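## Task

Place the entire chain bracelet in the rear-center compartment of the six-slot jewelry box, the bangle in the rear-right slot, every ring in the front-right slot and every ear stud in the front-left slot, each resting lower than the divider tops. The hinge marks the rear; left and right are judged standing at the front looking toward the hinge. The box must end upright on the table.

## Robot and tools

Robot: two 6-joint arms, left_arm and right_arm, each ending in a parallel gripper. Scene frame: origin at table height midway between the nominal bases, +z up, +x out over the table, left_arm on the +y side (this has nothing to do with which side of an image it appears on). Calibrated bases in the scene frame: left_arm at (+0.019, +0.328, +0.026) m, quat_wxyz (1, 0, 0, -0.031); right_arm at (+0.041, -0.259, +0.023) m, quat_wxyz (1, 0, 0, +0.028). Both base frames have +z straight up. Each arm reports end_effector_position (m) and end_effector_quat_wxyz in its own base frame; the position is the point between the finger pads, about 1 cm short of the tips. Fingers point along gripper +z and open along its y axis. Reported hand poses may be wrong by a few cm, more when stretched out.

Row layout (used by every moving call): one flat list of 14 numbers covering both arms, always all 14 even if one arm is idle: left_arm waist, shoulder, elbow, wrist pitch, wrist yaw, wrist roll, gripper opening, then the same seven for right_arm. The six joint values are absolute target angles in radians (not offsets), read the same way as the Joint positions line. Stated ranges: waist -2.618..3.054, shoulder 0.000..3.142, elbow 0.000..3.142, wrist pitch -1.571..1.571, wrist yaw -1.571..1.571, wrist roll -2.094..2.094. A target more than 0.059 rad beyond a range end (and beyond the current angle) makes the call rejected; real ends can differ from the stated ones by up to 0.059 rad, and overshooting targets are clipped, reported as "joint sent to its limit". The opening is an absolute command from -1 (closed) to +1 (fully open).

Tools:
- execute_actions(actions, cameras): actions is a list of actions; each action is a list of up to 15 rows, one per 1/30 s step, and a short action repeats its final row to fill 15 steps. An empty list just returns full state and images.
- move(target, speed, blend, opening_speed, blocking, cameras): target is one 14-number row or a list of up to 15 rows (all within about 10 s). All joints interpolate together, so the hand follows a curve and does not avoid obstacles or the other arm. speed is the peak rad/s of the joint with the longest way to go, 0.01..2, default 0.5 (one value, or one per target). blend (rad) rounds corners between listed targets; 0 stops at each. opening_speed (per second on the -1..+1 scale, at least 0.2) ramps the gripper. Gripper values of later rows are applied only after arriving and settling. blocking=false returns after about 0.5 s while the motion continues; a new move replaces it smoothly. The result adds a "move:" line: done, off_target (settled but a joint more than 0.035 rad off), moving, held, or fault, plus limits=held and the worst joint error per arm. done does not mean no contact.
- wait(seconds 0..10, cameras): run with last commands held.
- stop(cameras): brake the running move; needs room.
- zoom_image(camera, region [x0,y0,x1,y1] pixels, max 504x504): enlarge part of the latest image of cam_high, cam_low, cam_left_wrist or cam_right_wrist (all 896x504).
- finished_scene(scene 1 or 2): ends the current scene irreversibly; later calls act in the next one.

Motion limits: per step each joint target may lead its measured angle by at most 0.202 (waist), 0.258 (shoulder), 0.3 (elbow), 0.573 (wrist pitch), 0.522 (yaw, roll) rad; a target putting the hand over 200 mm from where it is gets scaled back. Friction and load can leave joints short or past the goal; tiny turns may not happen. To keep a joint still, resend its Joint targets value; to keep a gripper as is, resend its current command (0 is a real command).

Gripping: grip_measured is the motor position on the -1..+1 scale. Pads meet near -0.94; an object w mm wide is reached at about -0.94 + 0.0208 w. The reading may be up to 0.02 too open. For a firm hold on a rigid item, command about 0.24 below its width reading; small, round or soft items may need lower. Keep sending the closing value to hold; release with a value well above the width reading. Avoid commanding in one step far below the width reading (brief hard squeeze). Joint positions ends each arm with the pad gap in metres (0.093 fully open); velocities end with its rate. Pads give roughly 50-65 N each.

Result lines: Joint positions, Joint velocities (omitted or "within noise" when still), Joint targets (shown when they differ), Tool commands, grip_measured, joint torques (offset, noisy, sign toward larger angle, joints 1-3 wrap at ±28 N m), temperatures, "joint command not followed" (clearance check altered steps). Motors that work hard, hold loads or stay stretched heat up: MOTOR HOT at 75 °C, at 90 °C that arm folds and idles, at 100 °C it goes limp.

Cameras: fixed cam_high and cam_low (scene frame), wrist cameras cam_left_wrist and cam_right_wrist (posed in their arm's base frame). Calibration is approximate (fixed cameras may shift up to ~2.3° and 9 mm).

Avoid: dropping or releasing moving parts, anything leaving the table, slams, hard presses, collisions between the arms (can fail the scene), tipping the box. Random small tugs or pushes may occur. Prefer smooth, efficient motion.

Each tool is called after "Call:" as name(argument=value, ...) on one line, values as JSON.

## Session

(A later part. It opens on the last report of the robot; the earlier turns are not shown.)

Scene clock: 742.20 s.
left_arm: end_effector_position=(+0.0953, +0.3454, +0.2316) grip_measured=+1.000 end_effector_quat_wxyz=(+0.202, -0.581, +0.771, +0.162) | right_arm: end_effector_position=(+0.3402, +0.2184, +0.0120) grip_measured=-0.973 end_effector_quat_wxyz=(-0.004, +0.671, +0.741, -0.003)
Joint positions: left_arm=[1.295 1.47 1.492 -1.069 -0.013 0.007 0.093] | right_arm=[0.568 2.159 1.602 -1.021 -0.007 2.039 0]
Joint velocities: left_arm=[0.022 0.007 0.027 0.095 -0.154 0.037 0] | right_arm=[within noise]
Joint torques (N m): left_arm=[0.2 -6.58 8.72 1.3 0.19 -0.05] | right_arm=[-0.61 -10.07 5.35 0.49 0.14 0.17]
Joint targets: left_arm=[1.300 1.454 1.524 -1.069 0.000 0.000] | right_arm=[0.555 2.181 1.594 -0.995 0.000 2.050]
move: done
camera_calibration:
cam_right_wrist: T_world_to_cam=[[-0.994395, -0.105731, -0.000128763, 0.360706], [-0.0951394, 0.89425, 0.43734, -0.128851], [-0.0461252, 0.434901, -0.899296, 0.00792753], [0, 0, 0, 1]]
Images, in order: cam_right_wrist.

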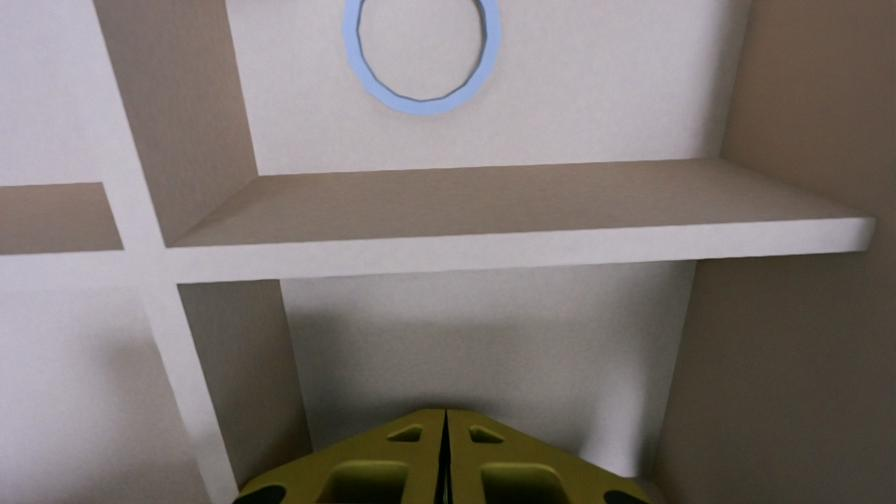

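Call:
move(target=[1.3,1.454,1.524,-1.069,0.0,0.0,1,0.560,2.10,1.70,-1.16,0.0,2.05,-1.0], speed=0.2, cameras=["cam_right_wrist"])

Call:
zoom_image(camera="cam_right_wrist", region=[200, 204, 700, 504])

Scene clock: 749.80 s.
left_arm: end_effector_position=(+0.0953, +0.3454, +0.2316) grip_measured=+1.000 end_effector_quat_wxyz=(+0.202, -0.581, +0.771, +0.162) | right_arm: end_effector_position=(+0.3400, +0.2163, +0.0435) grip_measured=-0.973 end_effector_quat_wxyz=(-0.006, +0.673, +0.740, -0.007)
Joint positions: left_arm=[1.295 1.47 1.492 -1.069 -0.013 0.007 0.093] | right_arm=[0.563 2.129 1.683 -1.141 -0.008 2.039 0]
Joint torques (N m): left_arm=[0.2 -6.58 8.75 1.3 0.19 -0.05] | right_arm=[0.18 -14.79 7.84 -0.01 0.15 0.17]
Joint targets: left_arm=[1.300 1.454 1.524 -1.069 0.000 0.000] | right_arm=[0.560 2.100 1.700 -1.160 0.000 2.050]
move: done
camera_calibration:
cam_right_wrist: T_world_to_cam=[[-0.994805, -0.101539, 0.00721334, 0.359152], [-0.0883411, 0.896366, 0.434424, -0.14345], [-0.0505767, 0.43153, -0.90068, 0.0395084], [0, 0, 0, 1]]
Images, in order: cam_right_wrist.

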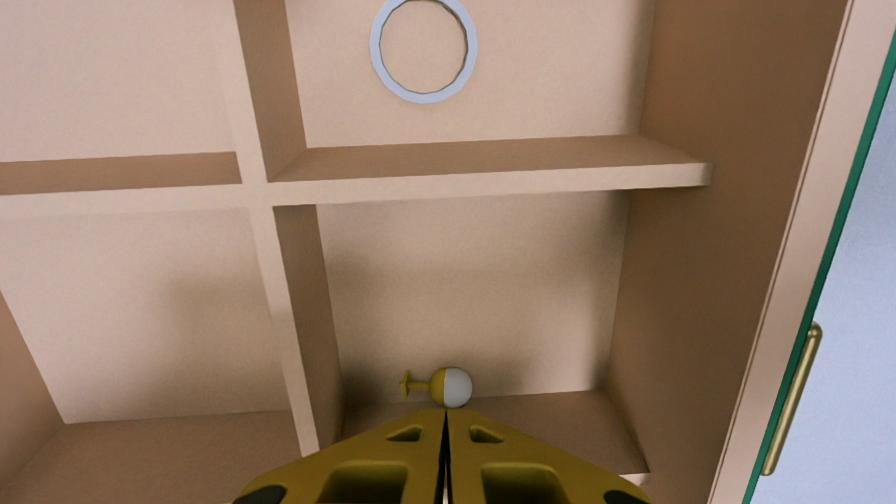

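Scaled by 1.008 from the camera's 896x504 image, which has a finer 1280x720 frame.

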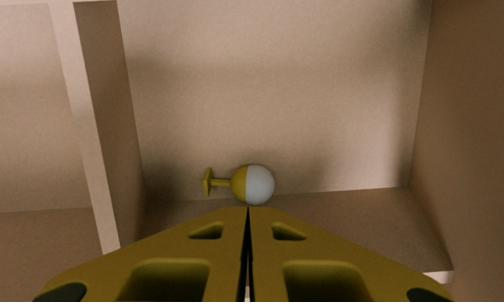

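Call:
move(target=[1.3,1.454,1.524,-1.069,0.0,0.0,1,0.592,2.11,1.603,-1.03,0.0,2.05,-0.68], speed=0.2, cameras=["cam_right_wrist","cam_low"])

Call:
zoom_image(camera="cam_right_wrist", region=[200, 204, 700, 504])

Call:
zoom_image(camera="cam_low", region=[480, 120, 700, 300])

Scene clock: 984.43 s.
left_arm: end_effector_position=(+0.0953, +0.3454, +0.2316) grip_measured=+1.000 end_effector_quat_wxyz=(+0.202, -0.581, +0.771, +0.162) | right_arm: end_effector_position=(+0.3355, +0.2245, +0.0261) grip_measured=-0.683 end_effector_quat_wxyz=(-0.003, +0.664, +0.748, +0.003)
Joint positions: left_arm=[1.295 1.47 1.492 -1.069 -0.013 0.007 0.093] | right_arm=[0.587 2.129 1.612 -1.049 -0.008 2.039 0.012]
Joint torques (N m): left_arm=[0.2 -6.58 8.73 1.29 0.19 -0.05] | right_arm=[0.94 -13.78 5.3 0.49 0.15 0.17]
Motor temperatures (°C): left_arm=[26 40 46 39 26 27 27] | right_arm=[29 72 46 28 26 25 27]
Heat: left arm: 46 °C; right arm: 72 °C.
Joint targets: left_arm=[1.300 1.454 1.524 -1.069 0.000 0.000] | right_arm=[0.592 2.110 1.603 -1.030 0.000 2.050]
move: done
camera_calibration:
cam_right_wrist: T_world_to_cam=[[-0.992139, -0.124635, -0.0112292, 0.360387], [-0.116697, 0.889066, 0.442655, -0.132748], [-0.0451869, 0.440485, -0.896622, 0.0161197], [0, 0, 0, 1]]
Images, in order: cam_low, cam_right_wrist.

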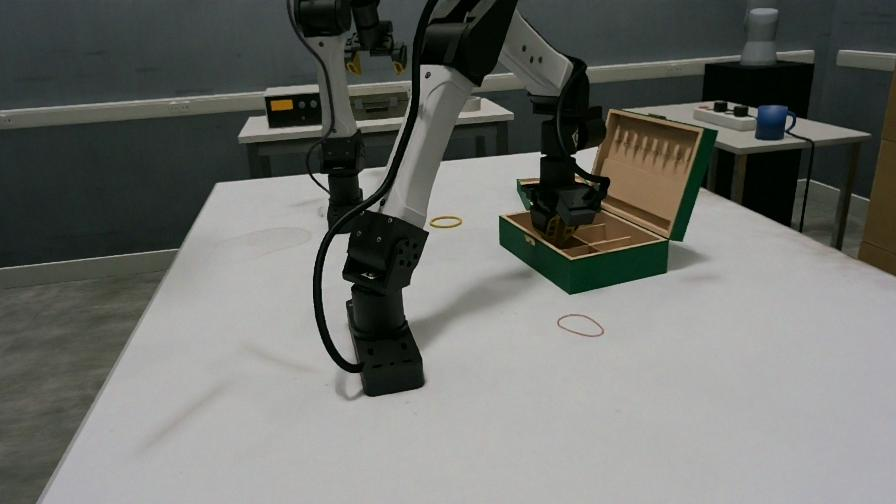

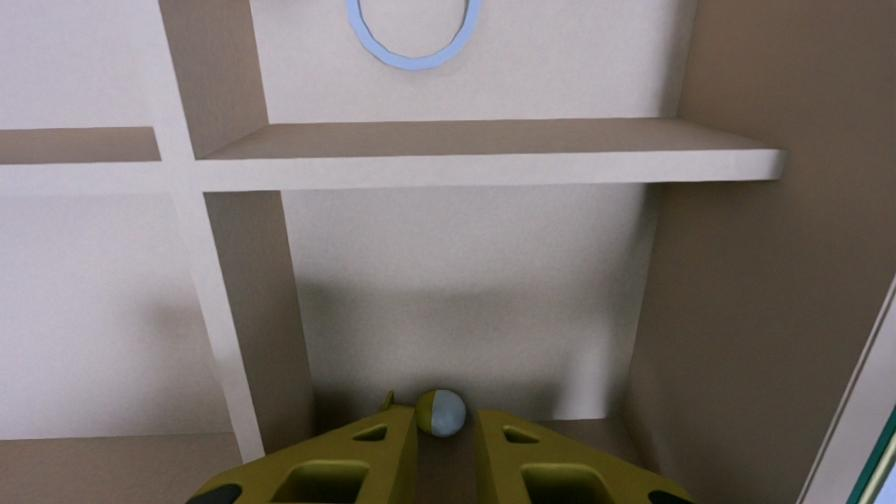

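Scaled by 1.008 from the camera's 896x504 image, which has a finer 1280x720 frame.

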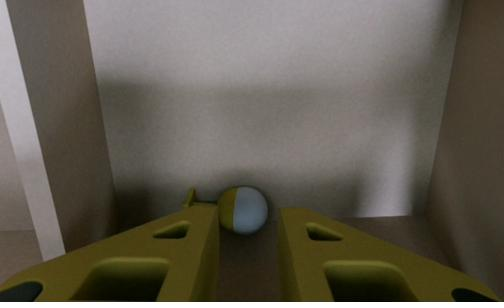

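Scaled by 2.291 from the camera's 896x504 image, which has a finer 1280x720 frame.

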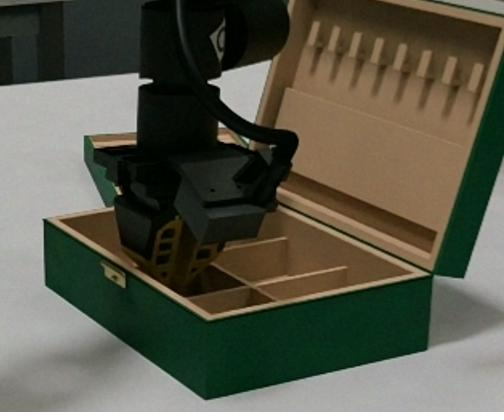

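Call:
move(target=[[1.3,1.454,1.524,-1.069,0.0,0.0,1,0.606,2.10,1.60,-1.03,0.0,2.05,-0.68],[1.3,1.454,1.524,-1.069,0.0,0.0,1,0.606,2.136,1.548,-0.945,0.0,2.05,-0.68]], speed=0.15, cameras=["cam_right_wrist"])

Call:
zoom_image(camera="cam_right_wrist", region=[200, 204, 700, 504])

Scene clock: 999.67 s.
left_arm: end_effector_position=(+0.0953, +0.3454, +0.2316) grip_measured=+1.000 end_effector_quat_wxyz=(+0.202, -0.581, +0.771, +0.162) | right_arm: end_effector_position=(+0.3333, +0.2271, +0.0138) grip_measured=-0.683 end_effector_quat_wxyz=(+0.006, +0.659, +0.752, +0.009)
Joint positions: left_arm=[1.295 1.47 1.492 -1.069 -0.013 0.007 0.093] | right_arm=[0.601 2.129 1.561 -0.983 0.007 2.04 0.012]
Joint torques (N m): left_arm=[0.21 -6.58 8.73 1.29 0.19 -0.05] | right_arm=[0.94 -11.23 4.93 0.68 0.02 0.16]
Joint targets: left_arm=[1.300 1.454 1.524 -1.069 0.000 0.000] | right_arm=[0.606 2.136 1.548 -0.945 0.000 2.050]
move: off_target (right_arm); right_arm: the wrist pitch is farthest, 0.038 rad from its target
camera_calibration:
cam_right_wrist: T_world_to_cam=[[-0.989994, -0.137774, -0.0304883, 0.360966], [-0.137171, 0.888968, 0.436944, -0.122872], [-0.0330966, 0.436754, -0.898972, 0.000667997], [0, 0, 0, 1]]
Images, in order: cam_right_wrist.

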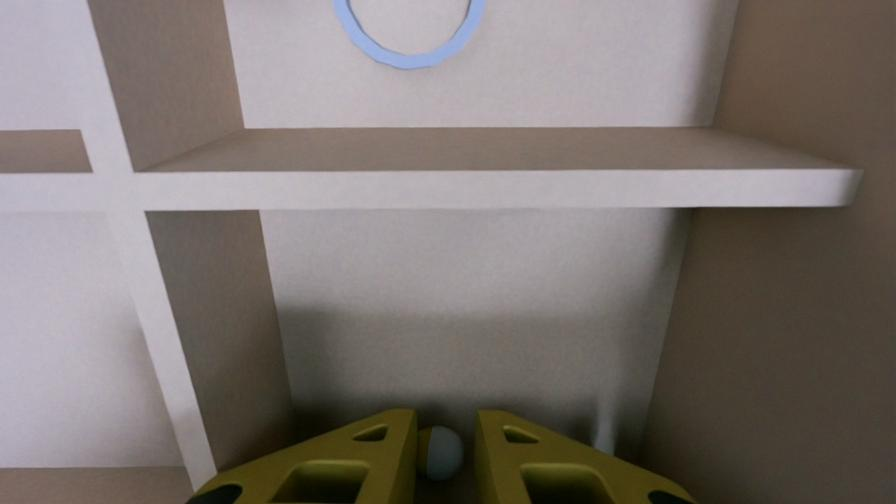

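Scaled by 1.008 from the camera's 896x504 image, which has a finer 1280x720 frame.

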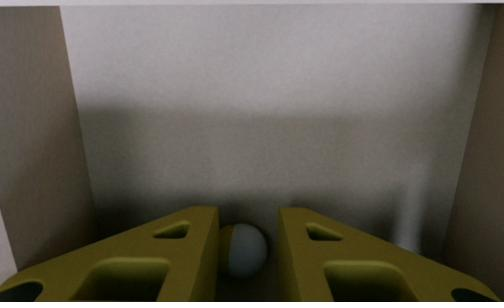

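Call:
move(target=[[1.3,1.454,1.524,-1.069,0.0,0.0,1,0.606,2.144,1.538,-0.930,0.0,2.05,-0.68],[1.3,1.454,1.524,-1.069,0.0,0.0,1,0.606,2.144,1.538,-0.930,0.0,2.05,-0.98]], speed=0.1, opening_speed=0.4, cameras=["cam_right_wrist"])

Call:
zoom_image(camera="cam_right_wrist", region=[200, 204, 700, 504])

Scene clock: 1010.70 s.
left_arm: end_effector_position=(+0.0953, +0.3454, +0.2316) grip_measured=+1.000 end_effector_quat_wxyz=(+0.202, -0.581, +0.771, +0.162) | right_arm: end_effector_position=(+0.3351, +0.2261, +0.0109) grip_measured=-0.972 end_effector_quat_wxyz=(+0.012, +0.659, +0.752, +0.011)
Joint positions: left_arm=[1.295 1.47 1.492 -1.069 -0.013 0.007 0.093] | right_arm=[0.601 2.129 1.549 -0.963 0.018 2.041 0]
Joint torques (N m): left_arm=[0.2 -6.6 8.73 1.29 0.19 -0.05] | right_arm=[0.94 -10.47 5.08 0.64 -0.09 0.14]
Joint targets: left_arm=[1.300 1.454 1.524 -1.069 0.000 0.000] | right_arm=[0.606 2.144 1.538 -0.930 0.000 2.050]
move: done; target 2's new numbers were sent with right_arm's wrist pitch 0.043 rad from that target
camera_calibration:
cam_right_wrist: T_world_to_cam=[[-0.989717, -0.136554, -0.0425885, 0.362305], [-0.141504, 0.891144, 0.43109, -0.119459], [-0.0209145, 0.432683, -0.901303, -0.00452103], [0, 0, 0, 1]]
Images, in order: cam_right_wrist.

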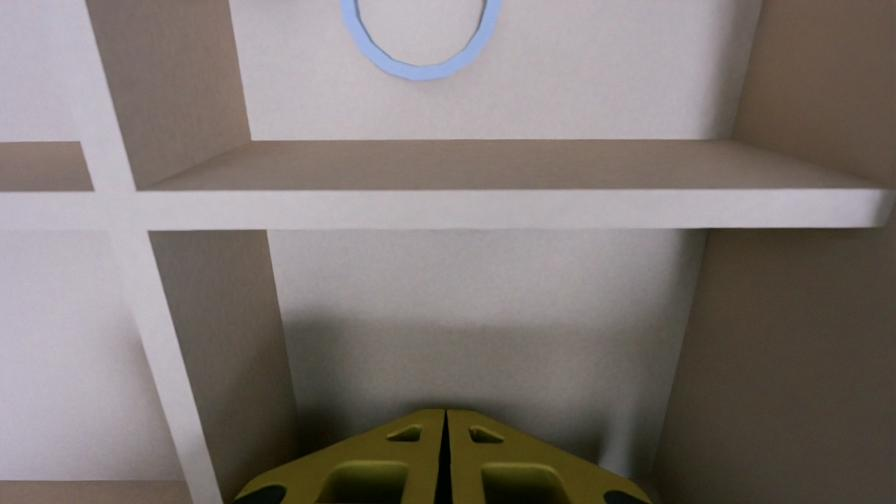

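Scaled by 1.008 from the camera's 896x504 image, which has a finer 1280x720 frame.

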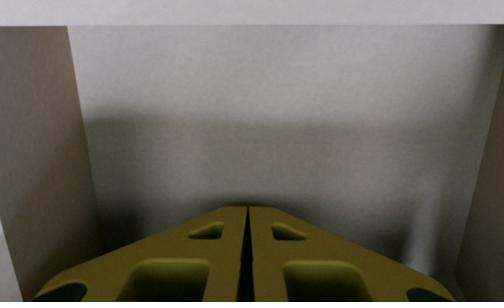

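Call:
move(target=[1.3,1.454,1.524,-1.069,0.0,0.0,1,0.600,2.05,1.70,-1.20,0.0,2.05,-0.68], speed=0.2, cameras=["cam_right_wrist"])

Call:
zoom_image(camera="cam_right_wrist", region=[200, 204, 700, 504])

Scene clock: 1019.10 s.
left_arm: end_effector_position=(+0.0953, +0.3454, +0.2316) grip_measured=+1.000 end_effector_quat_wxyz=(+0.202, -0.581, +0.771, +0.162) | right_arm: end_effector_position=(+0.3274, +0.2225, +0.0617) grip_measured=-0.683 end_effector_quat_wxyz=(+0.003, +0.660, +0.752, -0.005)
Joint positions: left_arm=[1.295 1.47 1.492 -1.069 -0.013 0.007 0.093] | right_arm=[0.601 2.081 1.682 -1.18 0.009 2.041 0.012]
Joint torques (N m): left_arm=[0.2 -6.58 8.73 1.3 0.19 -0.05] | right_arm=[0.43 -14.6 8.05 0 -0.01 0.15]
Joint targets: left_arm=[1.300 1.454 1.524 -1.069 0.000 0.000] | right_arm=[0.600 2.050 1.700 -1.200 0.000 2.050]
move: done
camera_calibration:
cam_right_wrist: T_world_to_cam=[[-0.990605, -0.136583, -0.00677876, 0.354416], [-0.126561, 0.896888, 0.423761, -0.144947], [-0.0517988, 0.420638, -0.905749, 0.0556581], [0, 0, 0, 1]]
Images, in order: cam_right_wrist.

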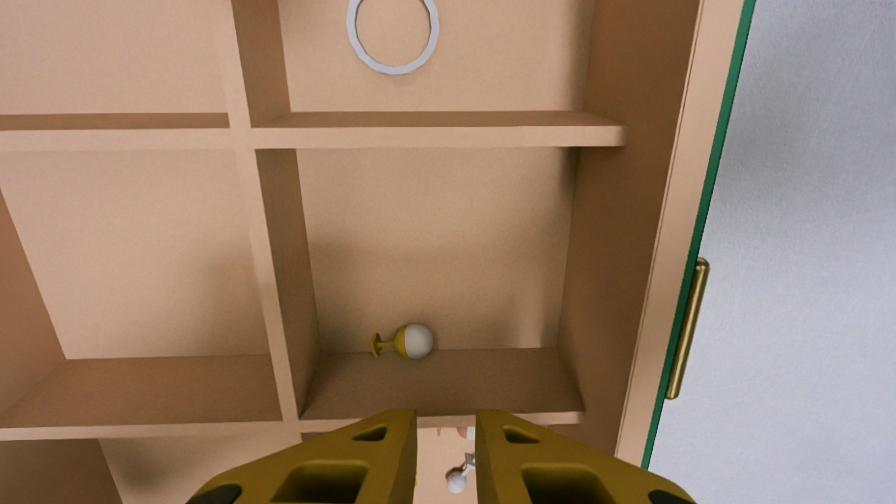

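Scaled by 1.008 from the camera's 896x504 image, which has a finer 1280x720 frame.

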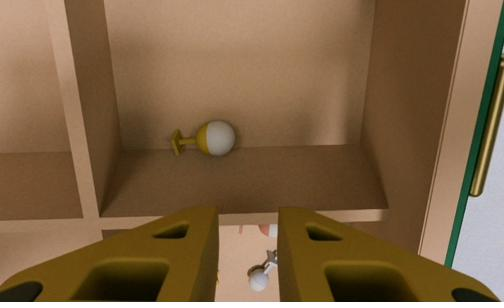

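Call:
move(target=[[1.3,1.454,1.524,-1.069,0.0,0.0,1,0.600,1.95,1.80,-1.35,0.0,1.6,-0.68],[1.3,1.454,1.524,-1.069,0.0,0.0,1,0.30,1.0,0.95,-1.0,0.0,0.3,-0.68]], speed=0.8, blend=[0.05,0], cameras=["cam_right_wrist"])

Scene clock: 1030.97 s.
left_arm: end_effector_position=(+0.0953, +0.3454, +0.2316) grip_measured=+1.000 end_effector_quat_wxyz=(+0.202, -0.581, +0.771, +0.162) | right_arm: end_effector_position=(+0.2335, +0.0728, +0.1735) grip_measured=-0.682 end_effector_quat_wxyz=(+0.240, +0.004, +0.968, +0.074)
Joint positions: left_arm=[1.295 1.47 1.492 -1.069 -0.013 0.007 0.093] | right_arm=[0.307 1.008 0.961 -1.016 0.007 0.313 0.012]
Joint torques (N m): left_arm=[0.2 -6.6 8.73 1.29 0.19 -0.05] | right_arm=[-0.08 -2.99 6.35 1.56 -0.02 -0.08]
Joint targets: left_arm=[1.300 1.454 1.524 -1.069 0.000 0.000] | right_arm=[0.300 1.000 0.950 -1.000 0.000 0.300]
move: done
camera_calibration:
cam_right_wrist: T_world_to_cam=[[0.0386737, -0.987883, -0.150303, 0.0882418], [-0.998639, -0.0329423, -0.0404378, 0.281852], [0.0349965, 0.151662, -0.987813, 0.228642], [0, 0, 0, 1]]
Images, in order: cam_right_wrist.

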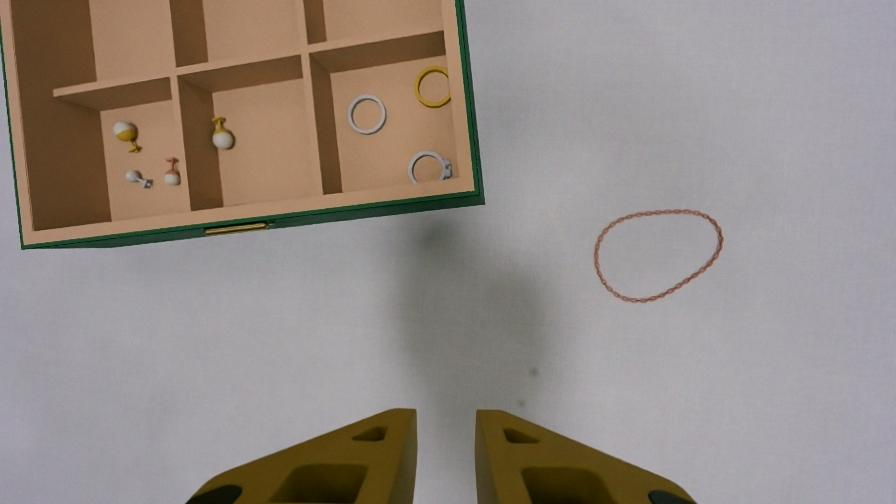

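Call:
move(target=[[1.3,1.454,1.524,-1.069,0.0,0.0,1,0.55,1.7,1.6,-1.3,0.0,1.5,-0.68],[1.3,1.454,1.524,-1.069,0.0,0.0,1,0.609,2.06,1.66,-1.12,-0.005,2.05,-0.68],[1.3,1.454,1.524,-1.069,0.0,0.0,1,0.609,2.115,1.575,-0.99,-0.005,2.05,-0.68]], speed=[0.8,0.5,0.2], blend=[0.1,0.02,0], cameras=["cam_right_wrist"])

Call:
zoom_image(camera="cam_right_wrist", region=[250, 304, 650, 504])

Scene clock: 1063.07 s.
left_arm: end_effector_position=(+0.0953, +0.3454, +0.2316) grip_measured=+1.000 end_effector_quat_wxyz=(+0.202, -0.581, +0.771, +0.162) | right_arm: end_effector_position=(+0.3355, +0.2305, +0.0311) grip_measured=-0.682 end_effector_quat_wxyz=(+0.008, +0.657, +0.753, +0.022)
Joint positions: left_arm=[1.295 1.47 1.492 -1.069 -0.013 0.007 0.093] | right_arm=[0.603 2.098 1.583 -1.009 0.004 2.038 0.012]
Joint torques (N m): left_arm=[0.21 -6.58 8.73 1.29 0.19 -0.05] | right_arm=[0.92 -10.22 5.49 0.54 -0.01 0.18]
Motor temperatures (°C): left_arm=[26 40 46 39 26 27 27] | right_arm=[29 61 45 30 26 25 27]
Heat: left arm: 46 °C; right arm: 61 °C.
Joint targets: left_arm=[1.300 1.454 1.524 -1.069 0.000 0.000] | right_arm=[0.609 2.115 1.575 -0.990 -0.005 2.050]
move: done
camera_calibration:
cam_right_wrist: T_world_to_cam=[[-0.988433, -0.141631, -0.0542271, 0.365275], [-0.150816, 0.880354, 0.449702, -0.126974], [-0.0159526, 0.452679, -0.891531, 0.005156], [0, 0, 0, 1]]
Images, in order: cam_right_wrist.

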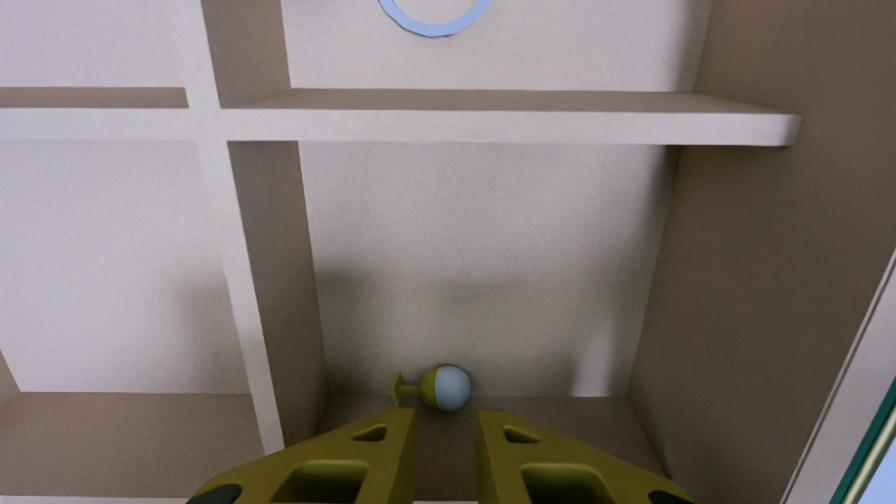

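Scaled by 1.260 from the camera's 896x504 image, which has a finer 1280x720 frame.

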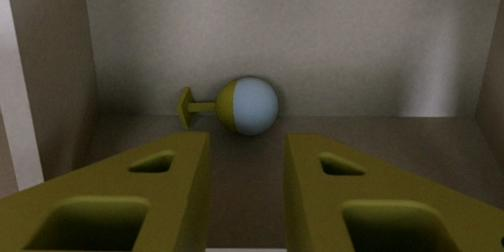

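Call:
move(target=[[1.3,1.454,1.524,-1.069,0.0,0.0,1,0.615,2.115,1.573,-0.985,-0.005,2.05,-0.68],[1.3,1.454,1.524,-1.069,0.0,0.0,1,0.615,2.136,1.530,-0.913,-0.005,2.05,-0.68]], speed=0.15, cameras=["cam_right_wrist"])

Call:
zoom_image(camera="cam_right_wrist", region=[250, 304, 650, 504])

Scene clock: 1073.50 s.
left_arm: end_effector_position=(+0.0953, +0.3454, +0.2316) grip_measured=+1.000 end_effector_quat_wxyz=(+0.202, -0.581, +0.771, +0.162) | right_arm: end_effector_position=(+0.3340, +0.2292, +0.0172) grip_measured=-0.682 end_effector_quat_wxyz=(+0.014, +0.656, +0.754, +0.020)
Joint positions: left_arm=[1.295 1.47 1.492 -1.069 -0.013 0.007 0.093] | right_arm=[0.609 2.108 1.541 -0.958 0.018 2.04 0.012]
Joint torques (N m): left_arm=[0.2 -6.58 8.73 1.29 0.19 -0.05] | right_arm=[0.99 -9.16 5.04 0.79 -0.14 0.15]
Joint targets: left_arm=[1.300 1.454 1.524 -1.069 0.000 0.000] | right_arm=[0.615 2.136 1.530 -0.913 -0.005 2.050]
move: off_target (right_arm); right_arm: the wrist pitch is farthest, 0.045 rad from its target
camera_calibration:
cam_right_wrist: T_world_to_cam=[[-0.987642, -0.145081, -0.0592864, 0.363424], [-0.156343, 0.885548, 0.437449, -0.119051], [-0.0109644, 0.441312, -0.897287, -0.00559357], [0, 0, 0, 1]]
Images, in order: cam_right_wrist.

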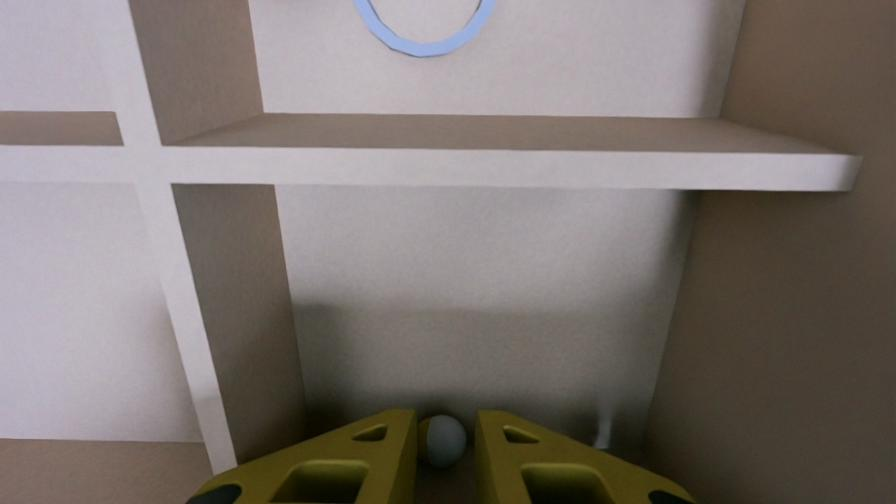

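Scaled by 1.260 from the camera's 896x504 image, which has a finer 1280x720 frame.

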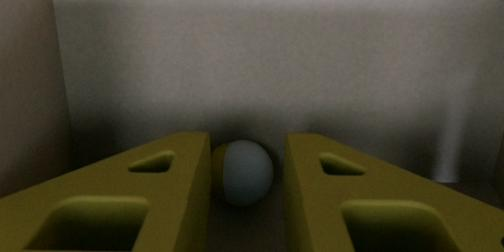

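Call:
move(target=[[1.3,1.454,1.524,-1.069,0.0,0.0,1,0.609,2.105,1.560,-0.96,0.0,2.05,-0.68],[1.3,1.454,1.524,-1.069,0.0,0.0,1,0.609,2.140,1.527,-0.910,0.0,2.05,-0.68]], speed=0.15, cameras=["cam_right_wrist","cam_low"])

Call:
zoom_image(camera="cam_right_wrist", region=[250, 304, 650, 504])

Call:
zoom_image(camera="cam_low", region=[480, 150, 680, 300])

Scene clock: 1084.10 s.
left_arm: end_effector_position=(+0.0953, +0.3454, +0.2316) grip_measured=+1.000 end_effector_quat_wxyz=(+0.202, -0.581, +0.771, +0.162) | right_arm: end_effector_position=(+0.3349, +0.2284, +0.0154) grip_measured=-0.682 end_effector_quat_wxyz=(+0.015, +0.657, +0.754, +0.019)
Joint positions: left_arm=[1.295 1.47 1.492 -1.069 -0.013 0.007 0.093] | right_arm=[0.607 2.113 1.541 -0.955 0.02 2.041 0.012]
Joint torques (N m): left_arm=[0.2 -6.58 8.73 1.3 0.19 -0.05] | right_arm=[0.66 -9.25 4.81 0.8 -0.11 0.15]
Joint targets: left_arm=[1.300 1.454 1.524 -1.069 0.000 0.000] | right_arm=[0.609 2.140 1.527 -0.910 0.000 2.050]
move: off_target (right_arm); right_arm: the wrist pitch is farthest, 0.045 rad from its target
camera_calibration:
cam_right_wrist: T_world_to_cam=[[-0.988077, -0.142512, -0.0582625, 0.363606], [-0.153611, 0.886986, 0.435499, -0.118573], [-0.0103859, 0.439256, -0.898302, -0.00660628], [0, 0, 0, 1]]
Images, in order: cam_low, cam_right_wrist.

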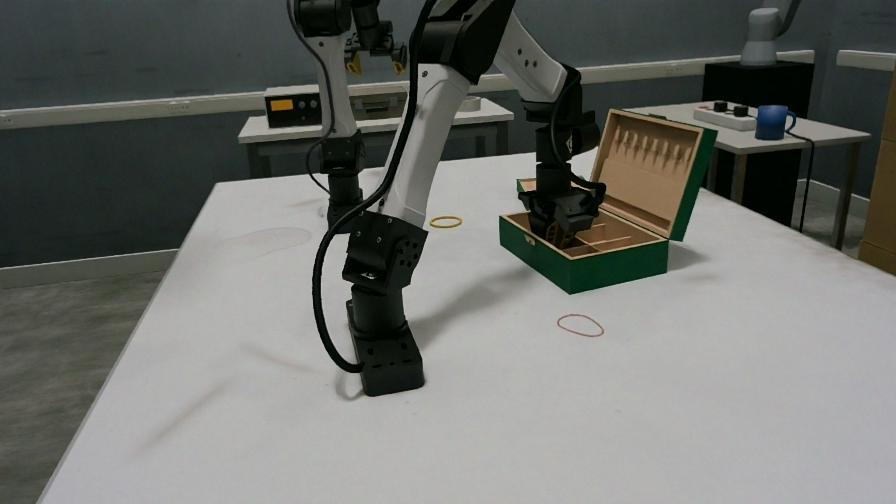

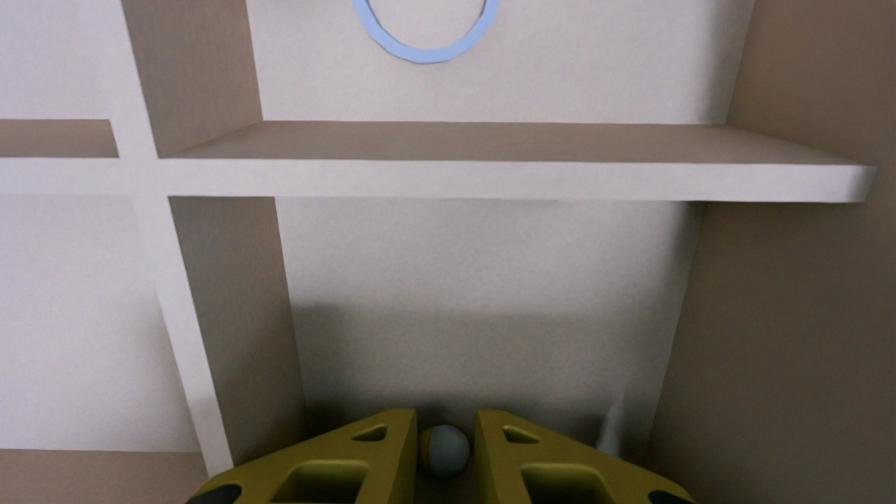

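Scaled by 1.260 from the camera's 896x504 image, which has a finer 1280x720 frame.

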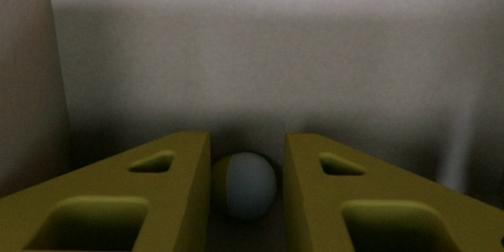

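Scaled by 2.520 from the camera's 896x504 image, which has a finer 1280x720 frame.

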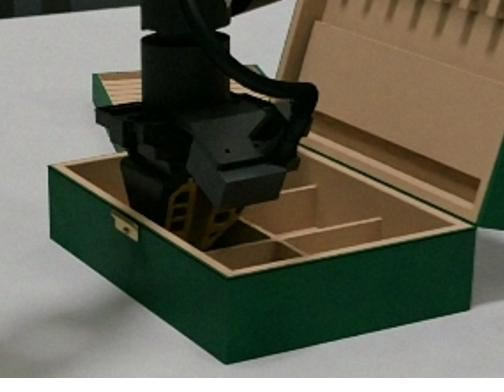

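Call:
move(target=[[1.3,1.454,1.524,-1.069,0.0,0.0,1,0.607,2.06,1.535,-0.945,0.0,2.05,-0.70],[1.3,1.454,1.524,-1.069,0.0,0.0,1,0.607,2.104,1.477,-0.862,0.0,2.05,-0.70]], speed=0.15, cameras=["cam_right_wrist"])

Call:
zoom_image(camera="cam_right_wrist", region=[250, 304, 650, 504])

Scene clock: 1107.93 s.
left_arm: end_effector_position=(+0.0953, +0.3454, +0.2316) grip_measured=+1.000 end_effector_quat_wxyz=(+0.202, -0.581, +0.771, +0.162) | right_arm: end_effector_position=(+0.3323, +0.2257, +0.0095) grip_measured=-0.698 end_effector_quat_wxyz=(+0.016, +0.658, +0.753, +0.026)
Joint positions: left_arm=[1.295 1.47 1.492 -1.069 -0.013 0.007 0.093] | right_arm=[0.605 2.096 1.488 -0.906 0.019 2.041 0.012]
Joint torques (N m): left_arm=[0.2 -6.57 8.73 1.3 0.19 -0.05] | right_arm=[0.68 -10.78 5.04 0.82 -0.09 0.15]
Joint targets: left_arm=[1.300 1.454 1.524 -1.069 0.000 0.000] | right_arm=[0.607 2.104 1.477 -0.862 0.000 2.050]
move: off_target (right_arm); right_arm: the wrist pitch is farthest, 0.044 rad from its target
camera_calibration:
cam_right_wrist: T_world_to_cam=[[-0.987687, -0.139731, -0.0703492, 0.359693], [-0.156441, 0.883395, 0.441747, -0.112343], [0.000420206, 0.447313, -0.894377, -0.0161889], [0, 0, 0, 1]]
Images, in order: cam_right_wrist.

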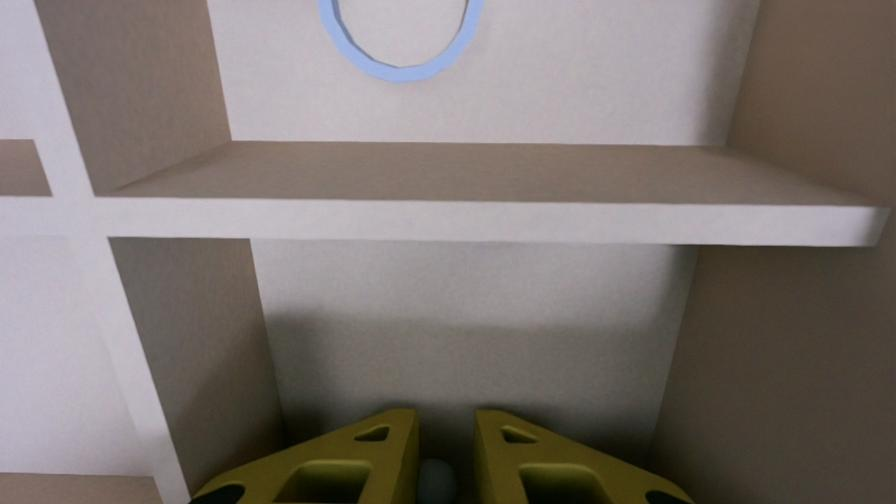

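Scaled by 1.260 from the camera's 896x504 image, which has a finer 1280x720 frame.

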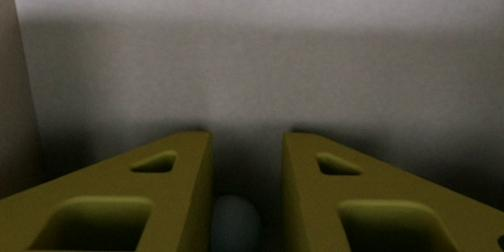

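Call:
move(target=[[1.3,1.454,1.524,-1.069,0.0,0.0,1,0.605,2.065,1.552,-0.955,-0.02,2.05,-0.70],[1.3,1.454,1.524,-1.069,0.0,0.0,1,0.610,2.065,1.552,-0.955,-0.02,2.05,-0.70],[1.3,1.454,1.524,-1.069,0.0,0.0,1,0.610,2.108,1.494,-0.872,-0.02,2.05,-0.70]], speed=0.15, cameras=["cam_right_wrist"])

Call:
zoom_image(camera="cam_right_wrist", region=[250, 304, 650, 504])

Scene clock: 1122.40 s.
left_arm: end_effector_position=(+0.0953, +0.3454, +0.2316) grip_measured=+1.000 end_effector_quat_wxyz=(+0.202, -0.581, +0.771, +0.162) | right_arm: end_effector_position=(+0.3340, +0.2281, +0.0139) grip_measured=-0.698 end_effector_quat_wxyz=(+0.014, +0.658, +0.753, +0.029)
Joint positions: left_arm=[1.295 1.47 1.492 -1.069 -0.013 0.007 0.093] | right_arm=[0.605 2.096 1.507 -0.919 0.013 2.041 0.012]
Joint torques (N m): left_arm=[0.18 -6.58 8.75 1.29 0.19 -0.05] | right_arm=[0.94 -10.47 4.97 0.86 -0.24 0.15]
Joint targets: left_arm=[1.300 1.454 1.524 -1.069 0.000 0.000] | right_arm=[0.610 2.108 1.494 -0.872 -0.020 2.050]
move: off_target (right_arm); right_arm: the wrist pitch is farthest, 0.047 rad from its target
camera_calibration:
cam_right_wrist: T_world_to_cam=[[-0.987602, -0.139552, -0.0718816, 0.361955], [-0.156975, 0.880092, 0.448103, -0.115237], [0.000728968, 0.453832, -0.891087, -0.014958], [0, 0, 0, 1]]
Images, in order: cam_right_wrist.

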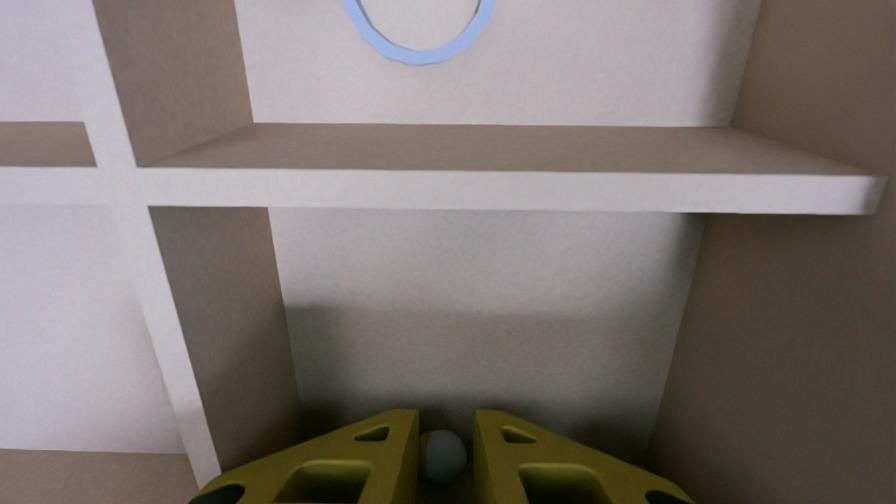

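Scaled by 1.260 from the camera's 896x504 image, which has a finer 1280x720 frame.

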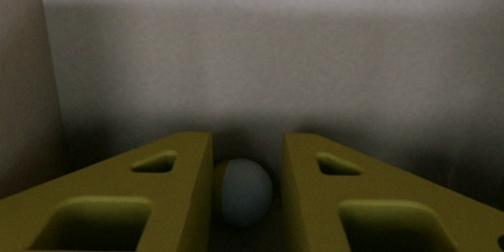

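Call:
move(target=[[1.3,1.454,1.524,-1.069,0.0,0.0,1,0.612,2.120,1.480,-0.850,-0.02,2.05,-0.70],[1.3,1.454,1.524,-1.069,0.0,0.0,1,0.612,2.120,1.480,-0.850,-0.02,2.05,-0.98]], speed=0.1, opening_speed=0.3, cameras=["cam_right_wrist"])

Call:
zoom_image(camera="cam_right_wrist", region=[250, 304, 650, 504])

Scene clock: 1133.10 s.
left_arm: end_effector_position=(+0.0953, +0.3454, +0.2316) grip_measured=+1.000 end_effector_quat_wxyz=(+0.202, -0.581, +0.771, +0.162) | right_arm: end_effector_position=(+0.3337, +0.2268, +0.0097) grip_measured=-0.972 end_effector_quat_wxyz=(+0.017, +0.658, +0.753, +0.029)
Joint positions: left_arm=[1.295 1.47 1.492 -1.069 -0.013 0.007 0.093] | right_arm=[0.605 2.096 1.489 -0.899 0.019 2.041 0]
Joint torques (N m): left_arm=[0.21 -6.58 8.75 1.29 0.19 -0.05] | right_arm=[1.1 -9.29 5.3 0.89 -0.3 0.14]
Joint targets: left_arm=[1.300 1.454 1.524 -1.069 0.000 0.000] | right_arm=[0.612 2.120 1.480 -0.850 -0.020 2.050]
move: off_target (right_arm); target 2's new numbers were sent with right_arm's wrist pitch 0.055 rad from that target; right_arm: the wrist pitch is farthest, 0.049 rad from its target
camera_calibration:
cam_right_wrist: T_world_to_cam=[[-0.987249, -0.139428, -0.0768126, 0.361149], [-0.159083, 0.881569, 0.444442, -0.111828], [0.00574793, 0.450994, -0.892508, -0.0190983], [0, 0, 0, 1]]
Images, in order: cam_right_wrist.

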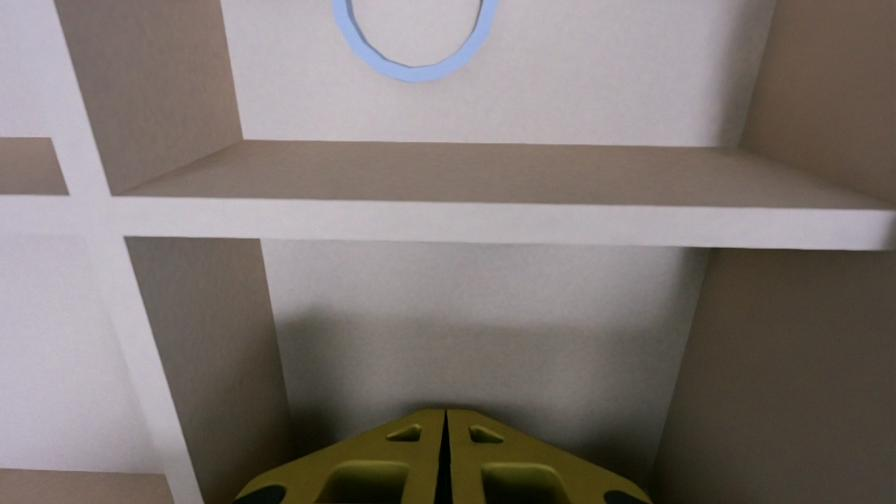

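Scaled by 1.260 from the camera's 896x504 image, which has a finer 1280x720 frame.

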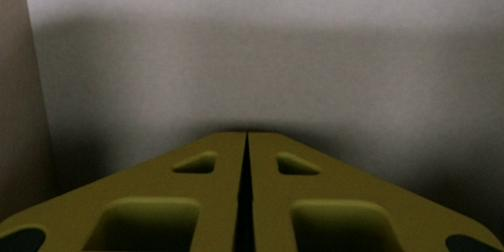

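Call:
move(target=[1.3,1.454,1.524,-1.069,0.0,0.0,1,0.607,2.065,1.552,-0.955,0.0,2.05,-0.70], speed=0.15, cameras=["cam_right_wrist"])

Call:
zoom_image(camera="cam_right_wrist", region=[250, 304, 650, 504])

Scene clock: 1155.83 s.
left_arm: end_effector_position=(+0.0953, +0.3454, +0.2316) grip_measured=+1.000 end_effector_quat_wxyz=(+0.202, -0.581, +0.771, +0.162) | right_arm: end_effector_position=(+0.3377, +0.2307, +0.0202) grip_measured=-0.702 end_effector_quat_wxyz=(+0.015, +0.658, +0.752, +0.033)
Joint positions: left_arm=[1.295 1.47 1.492 -1.069 -0.013 0.007 0.093] | right_arm=[0.605 2.096 1.533 -0.936 0.013 2.041 0.011]
Joint torques (N m): left_arm=[0.21 -6.58 8.72 1.29 0.19 -0.06] | right_arm=[0.68 -14.6 8.08 0.17 -0.02 0.15]
Joint targets: left_arm=[1.300 1.454 1.524 -1.069 0.000 0.000] | right_arm=[0.607 2.065 1.552 -0.955 0.000 2.050]
move: done
camera_calibration:
cam_right_wrist: T_world_to_cam=[[-0.986993, -0.139123, -0.0805537, 0.366314], [-0.160573, 0.87741, 0.452072, -0.118067], [0.0077849, 0.459127, -0.888337, -0.0141714], [0, 0, 0, 1]]
Images, in order: cam_right_wrist.

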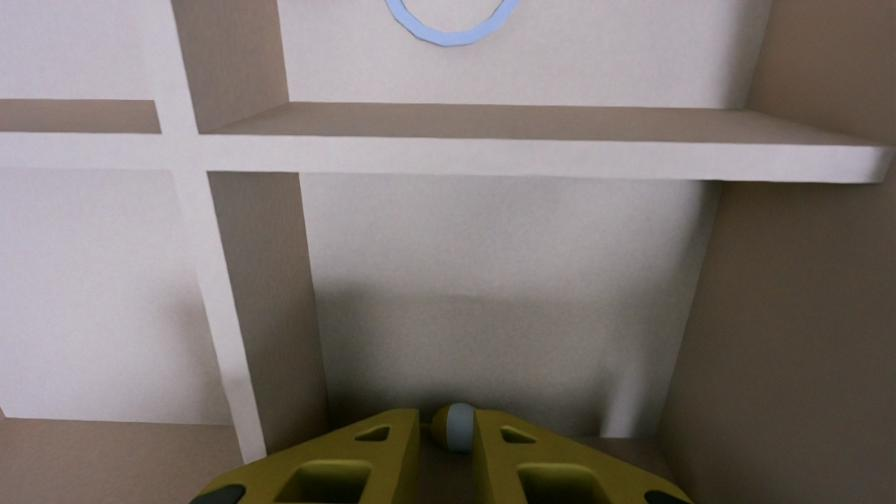

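Scaled by 1.260 from the camera's 896x504 image, which has a finer 1280x720 frame.

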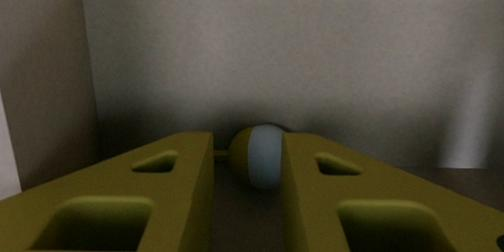

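Call:
move(target=[[1.3,1.454,1.524,-1.069,0.0,0.0,1,0.606,2.090,1.510,-0.90,0.0,2.05,-0.70],[1.3,1.454,1.524,-1.069,0.0,0.0,1,0.606,2.117,1.463,-0.835,0.0,2.05,-0.70]], speed=0.12, blend=[0.01,0], cameras=["cam_right_wrist"])

Call:
zoom_image(camera="cam_right_wrist", region=[250, 304, 650, 504])

Scene clock: 1169.57 s.
left_arm: end_effector_position=(+0.0953, +0.3454, +0.2316) grip_measured=+1.000 end_effector_quat_wxyz=(+0.202, -0.581, +0.771, +0.162) | right_arm: end_effector_position=(+0.3338, +0.2257, +0.0066) grip_measured=-0.702 end_effector_quat_wxyz=(+0.018, +0.658, +0.752, +0.030)
Joint positions: left_arm=[1.295 1.47 1.492 -1.069 -0.013 0.007 0.093] | right_arm=[0.603 2.096 1.475 -0.883 0.02 2.041 0.011]
Joint torques (N m): left_arm=[0.2 -6.6 8.73 1.3 0.19 -0.05] | right_arm=[0.73 -9.55 4.92 0.89 -0.11 0.15]
Joint targets: left_arm=[1.300 1.454 1.524 -1.069 0.000 0.000] | right_arm=[0.606 2.117 1.463 -0.835 0.000 2.050]
move: off_target (right_arm); right_arm: the wrist pitch is farthest, 0.048 rad from its target
camera_calibration:
cam_right_wrist: T_world_to_cam=[[-0.987234, -0.137801, -0.0798726, 0.360425], [-0.159009, 0.881711, 0.444187, -0.109582], [0.00921514, 0.451217, -0.892367, -0.0225883], [0, 0, 0, 1]]
Images, in order: cam_right_wrist.

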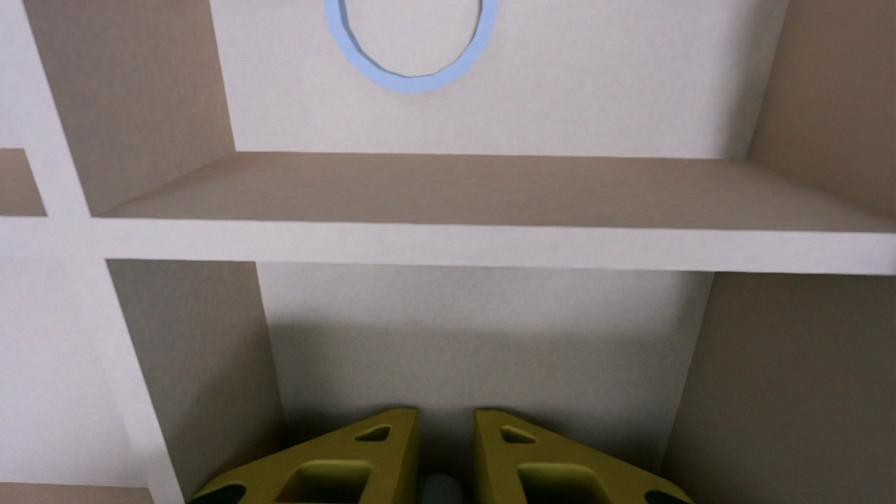

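Scaled by 1.260 from the camera's 896x504 image, which has a finer 1280x720 frame.

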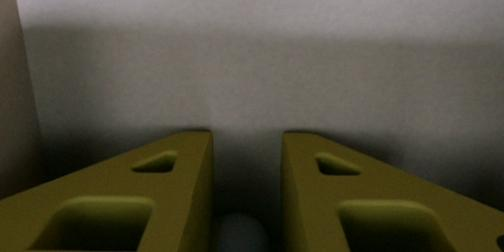

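Call:
move(target=[[1.3,1.454,1.524,-1.069,0.0,0.0,1,0.600,2.03,1.60,-1.05,0.0,2.05,-0.70],[1.3,1.454,1.524,-1.069,0.0,0.0,1,0.565,1.99,1.41,-0.80,-0.10,2.0,-0.70]], speed=0.25, blend=[0.02,0], cameras=["cam_right_wrist"])

Call:
zoom_image(camera="cam_right_wrist", region=[250, 304, 650, 504])

Scene clock: 1200.23 s.
left_arm: end_effector_position=(+0.0953, +0.3454, +0.2316) grip_measured=+1.000 end_effector_quat_wxyz=(+0.202, -0.581, +0.771, +0.162) | right_arm: end_effector_position=(+0.3333, +0.2311, +0.0212) grip_measured=-0.702 end_effector_quat_wxyz=(-0.022, +0.655, +0.751, +0.080)
Joint positions: left_arm=[1.295 1.47 1.492 -1.069 -0.013 0.007 0.093] | right_arm=[0.57 2.025 1.419 -0.824 -0.087 2.012 0.011]
Joint torques (N m): left_arm=[0.21 -6.58 8.75 1.29 0.19 -0.05] | right_arm=[-0.03 -14.45 5.39 0.82 -0.13 -0.08]
Joint targets: left_arm=[1.300 1.454 1.524 -1.069 0.000 0.000] | right_arm=[0.565 1.990 1.410 -0.800 -0.100 2.000]
move: done
camera_calibration:
cam_right_wrist: T_world_to_cam=[[-0.985853, -0.133396, -0.101486, 0.360883], [-0.167354, 0.817042, 0.551757, -0.105486], [0.0093163, 0.560935, -0.827807, -0.0387676], [0, 0, 0, 1]]
Images, in order: cam_right_wrist.

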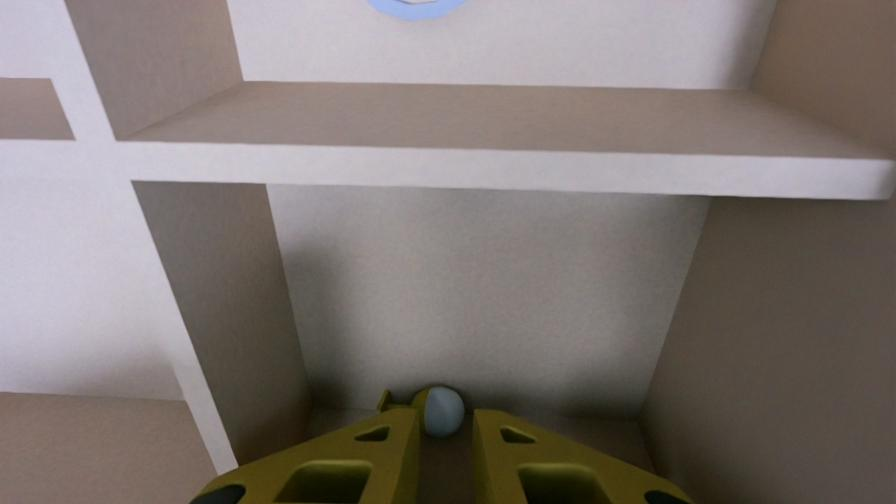

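Scaled by 1.260 from the camera's 896x504 image, which has a finer 1280x720 frame.

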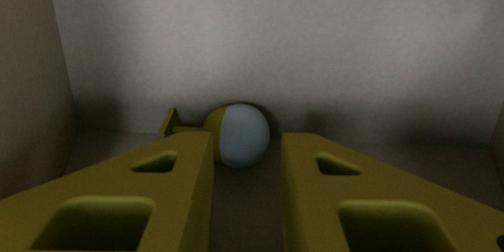

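Call:
move(target=[1.3,1.454,1.524,-1.069,0.0,0.0,1,0.563,2.047,1.404,-0.785,-0.10,2.0,-0.70], speed=0.1, cameras=["cam_right_wrist"])

Call:
zoom_image(camera="cam_right_wrist", region=[250, 304, 650, 504])

Scene clock: 1222.33 s.
left_arm: end_effector_position=(+0.0953, +0.3454, +0.2316) grip_measured=+1.000 end_effector_quat_wxyz=(+0.202, -0.581, +0.771, +0.162) | right_arm: end_effector_position=(+0.3352, +0.2316, +0.0203) grip_measured=-0.702 end_effector_quat_wxyz=(-0.021, +0.655, +0.750, +0.084)
Joint positions: left_arm=[1.295 1.47 1.492 -1.069 -0.013 0.007 0.093] | right_arm=[0.568 2.025 1.414 -0.809 -0.088 2.011 0.011]
Joint torques (N m): left_arm=[0.18 -6.6 8.73 1.29 0.19 -0.05] | right_arm=[-0.02 -9.06 5.31 0.82 -0.11 -0.07]
Motor temperatures (°C): left_arm=[26 40 47 39 26 27 27] | right_arm=[29 74 41 29 26 25 27]
Heat: left arm: 47 °C; right arm: 74 °C.
Joint targets: left_arm=[1.300 1.454 1.524 -1.069 0.000 0.000] | right_arm=[0.563 2.047 1.404 -0.785 -0.100 2.000]
move: done
camera_calibration:
cam_right_wrist: T_world_to_cam=[[-0.985173, -0.131762, -0.109874, 0.362271], [-0.170786, 0.814053, 0.555113, -0.103252], [0.0163001, 0.565647, -0.824486, -0.0432844], [0, 0, 0, 1]]
Images, in order: cam_right_wrist.

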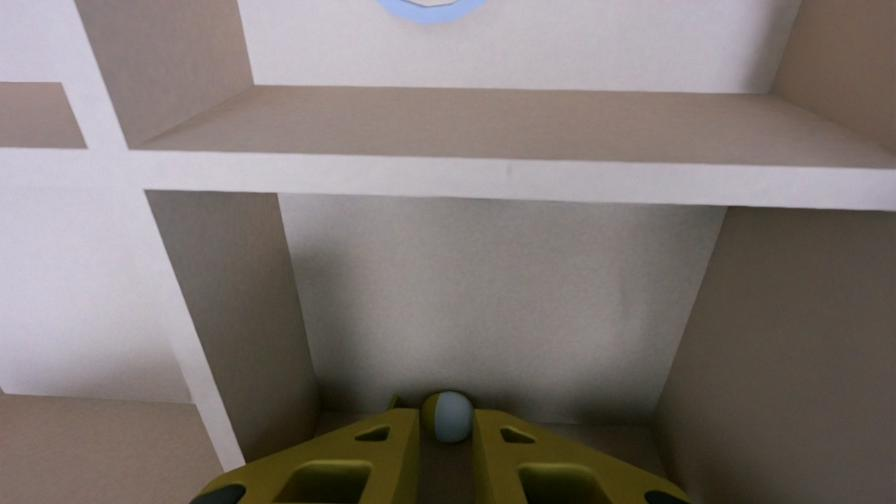

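Scaled by 1.260 from the camera's 896x504 image, which has a finer 1280x720 frame.

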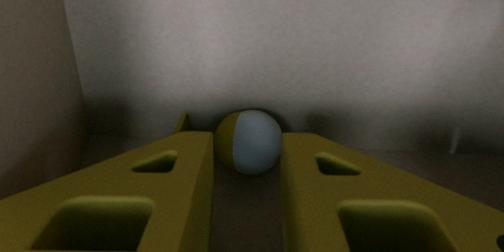

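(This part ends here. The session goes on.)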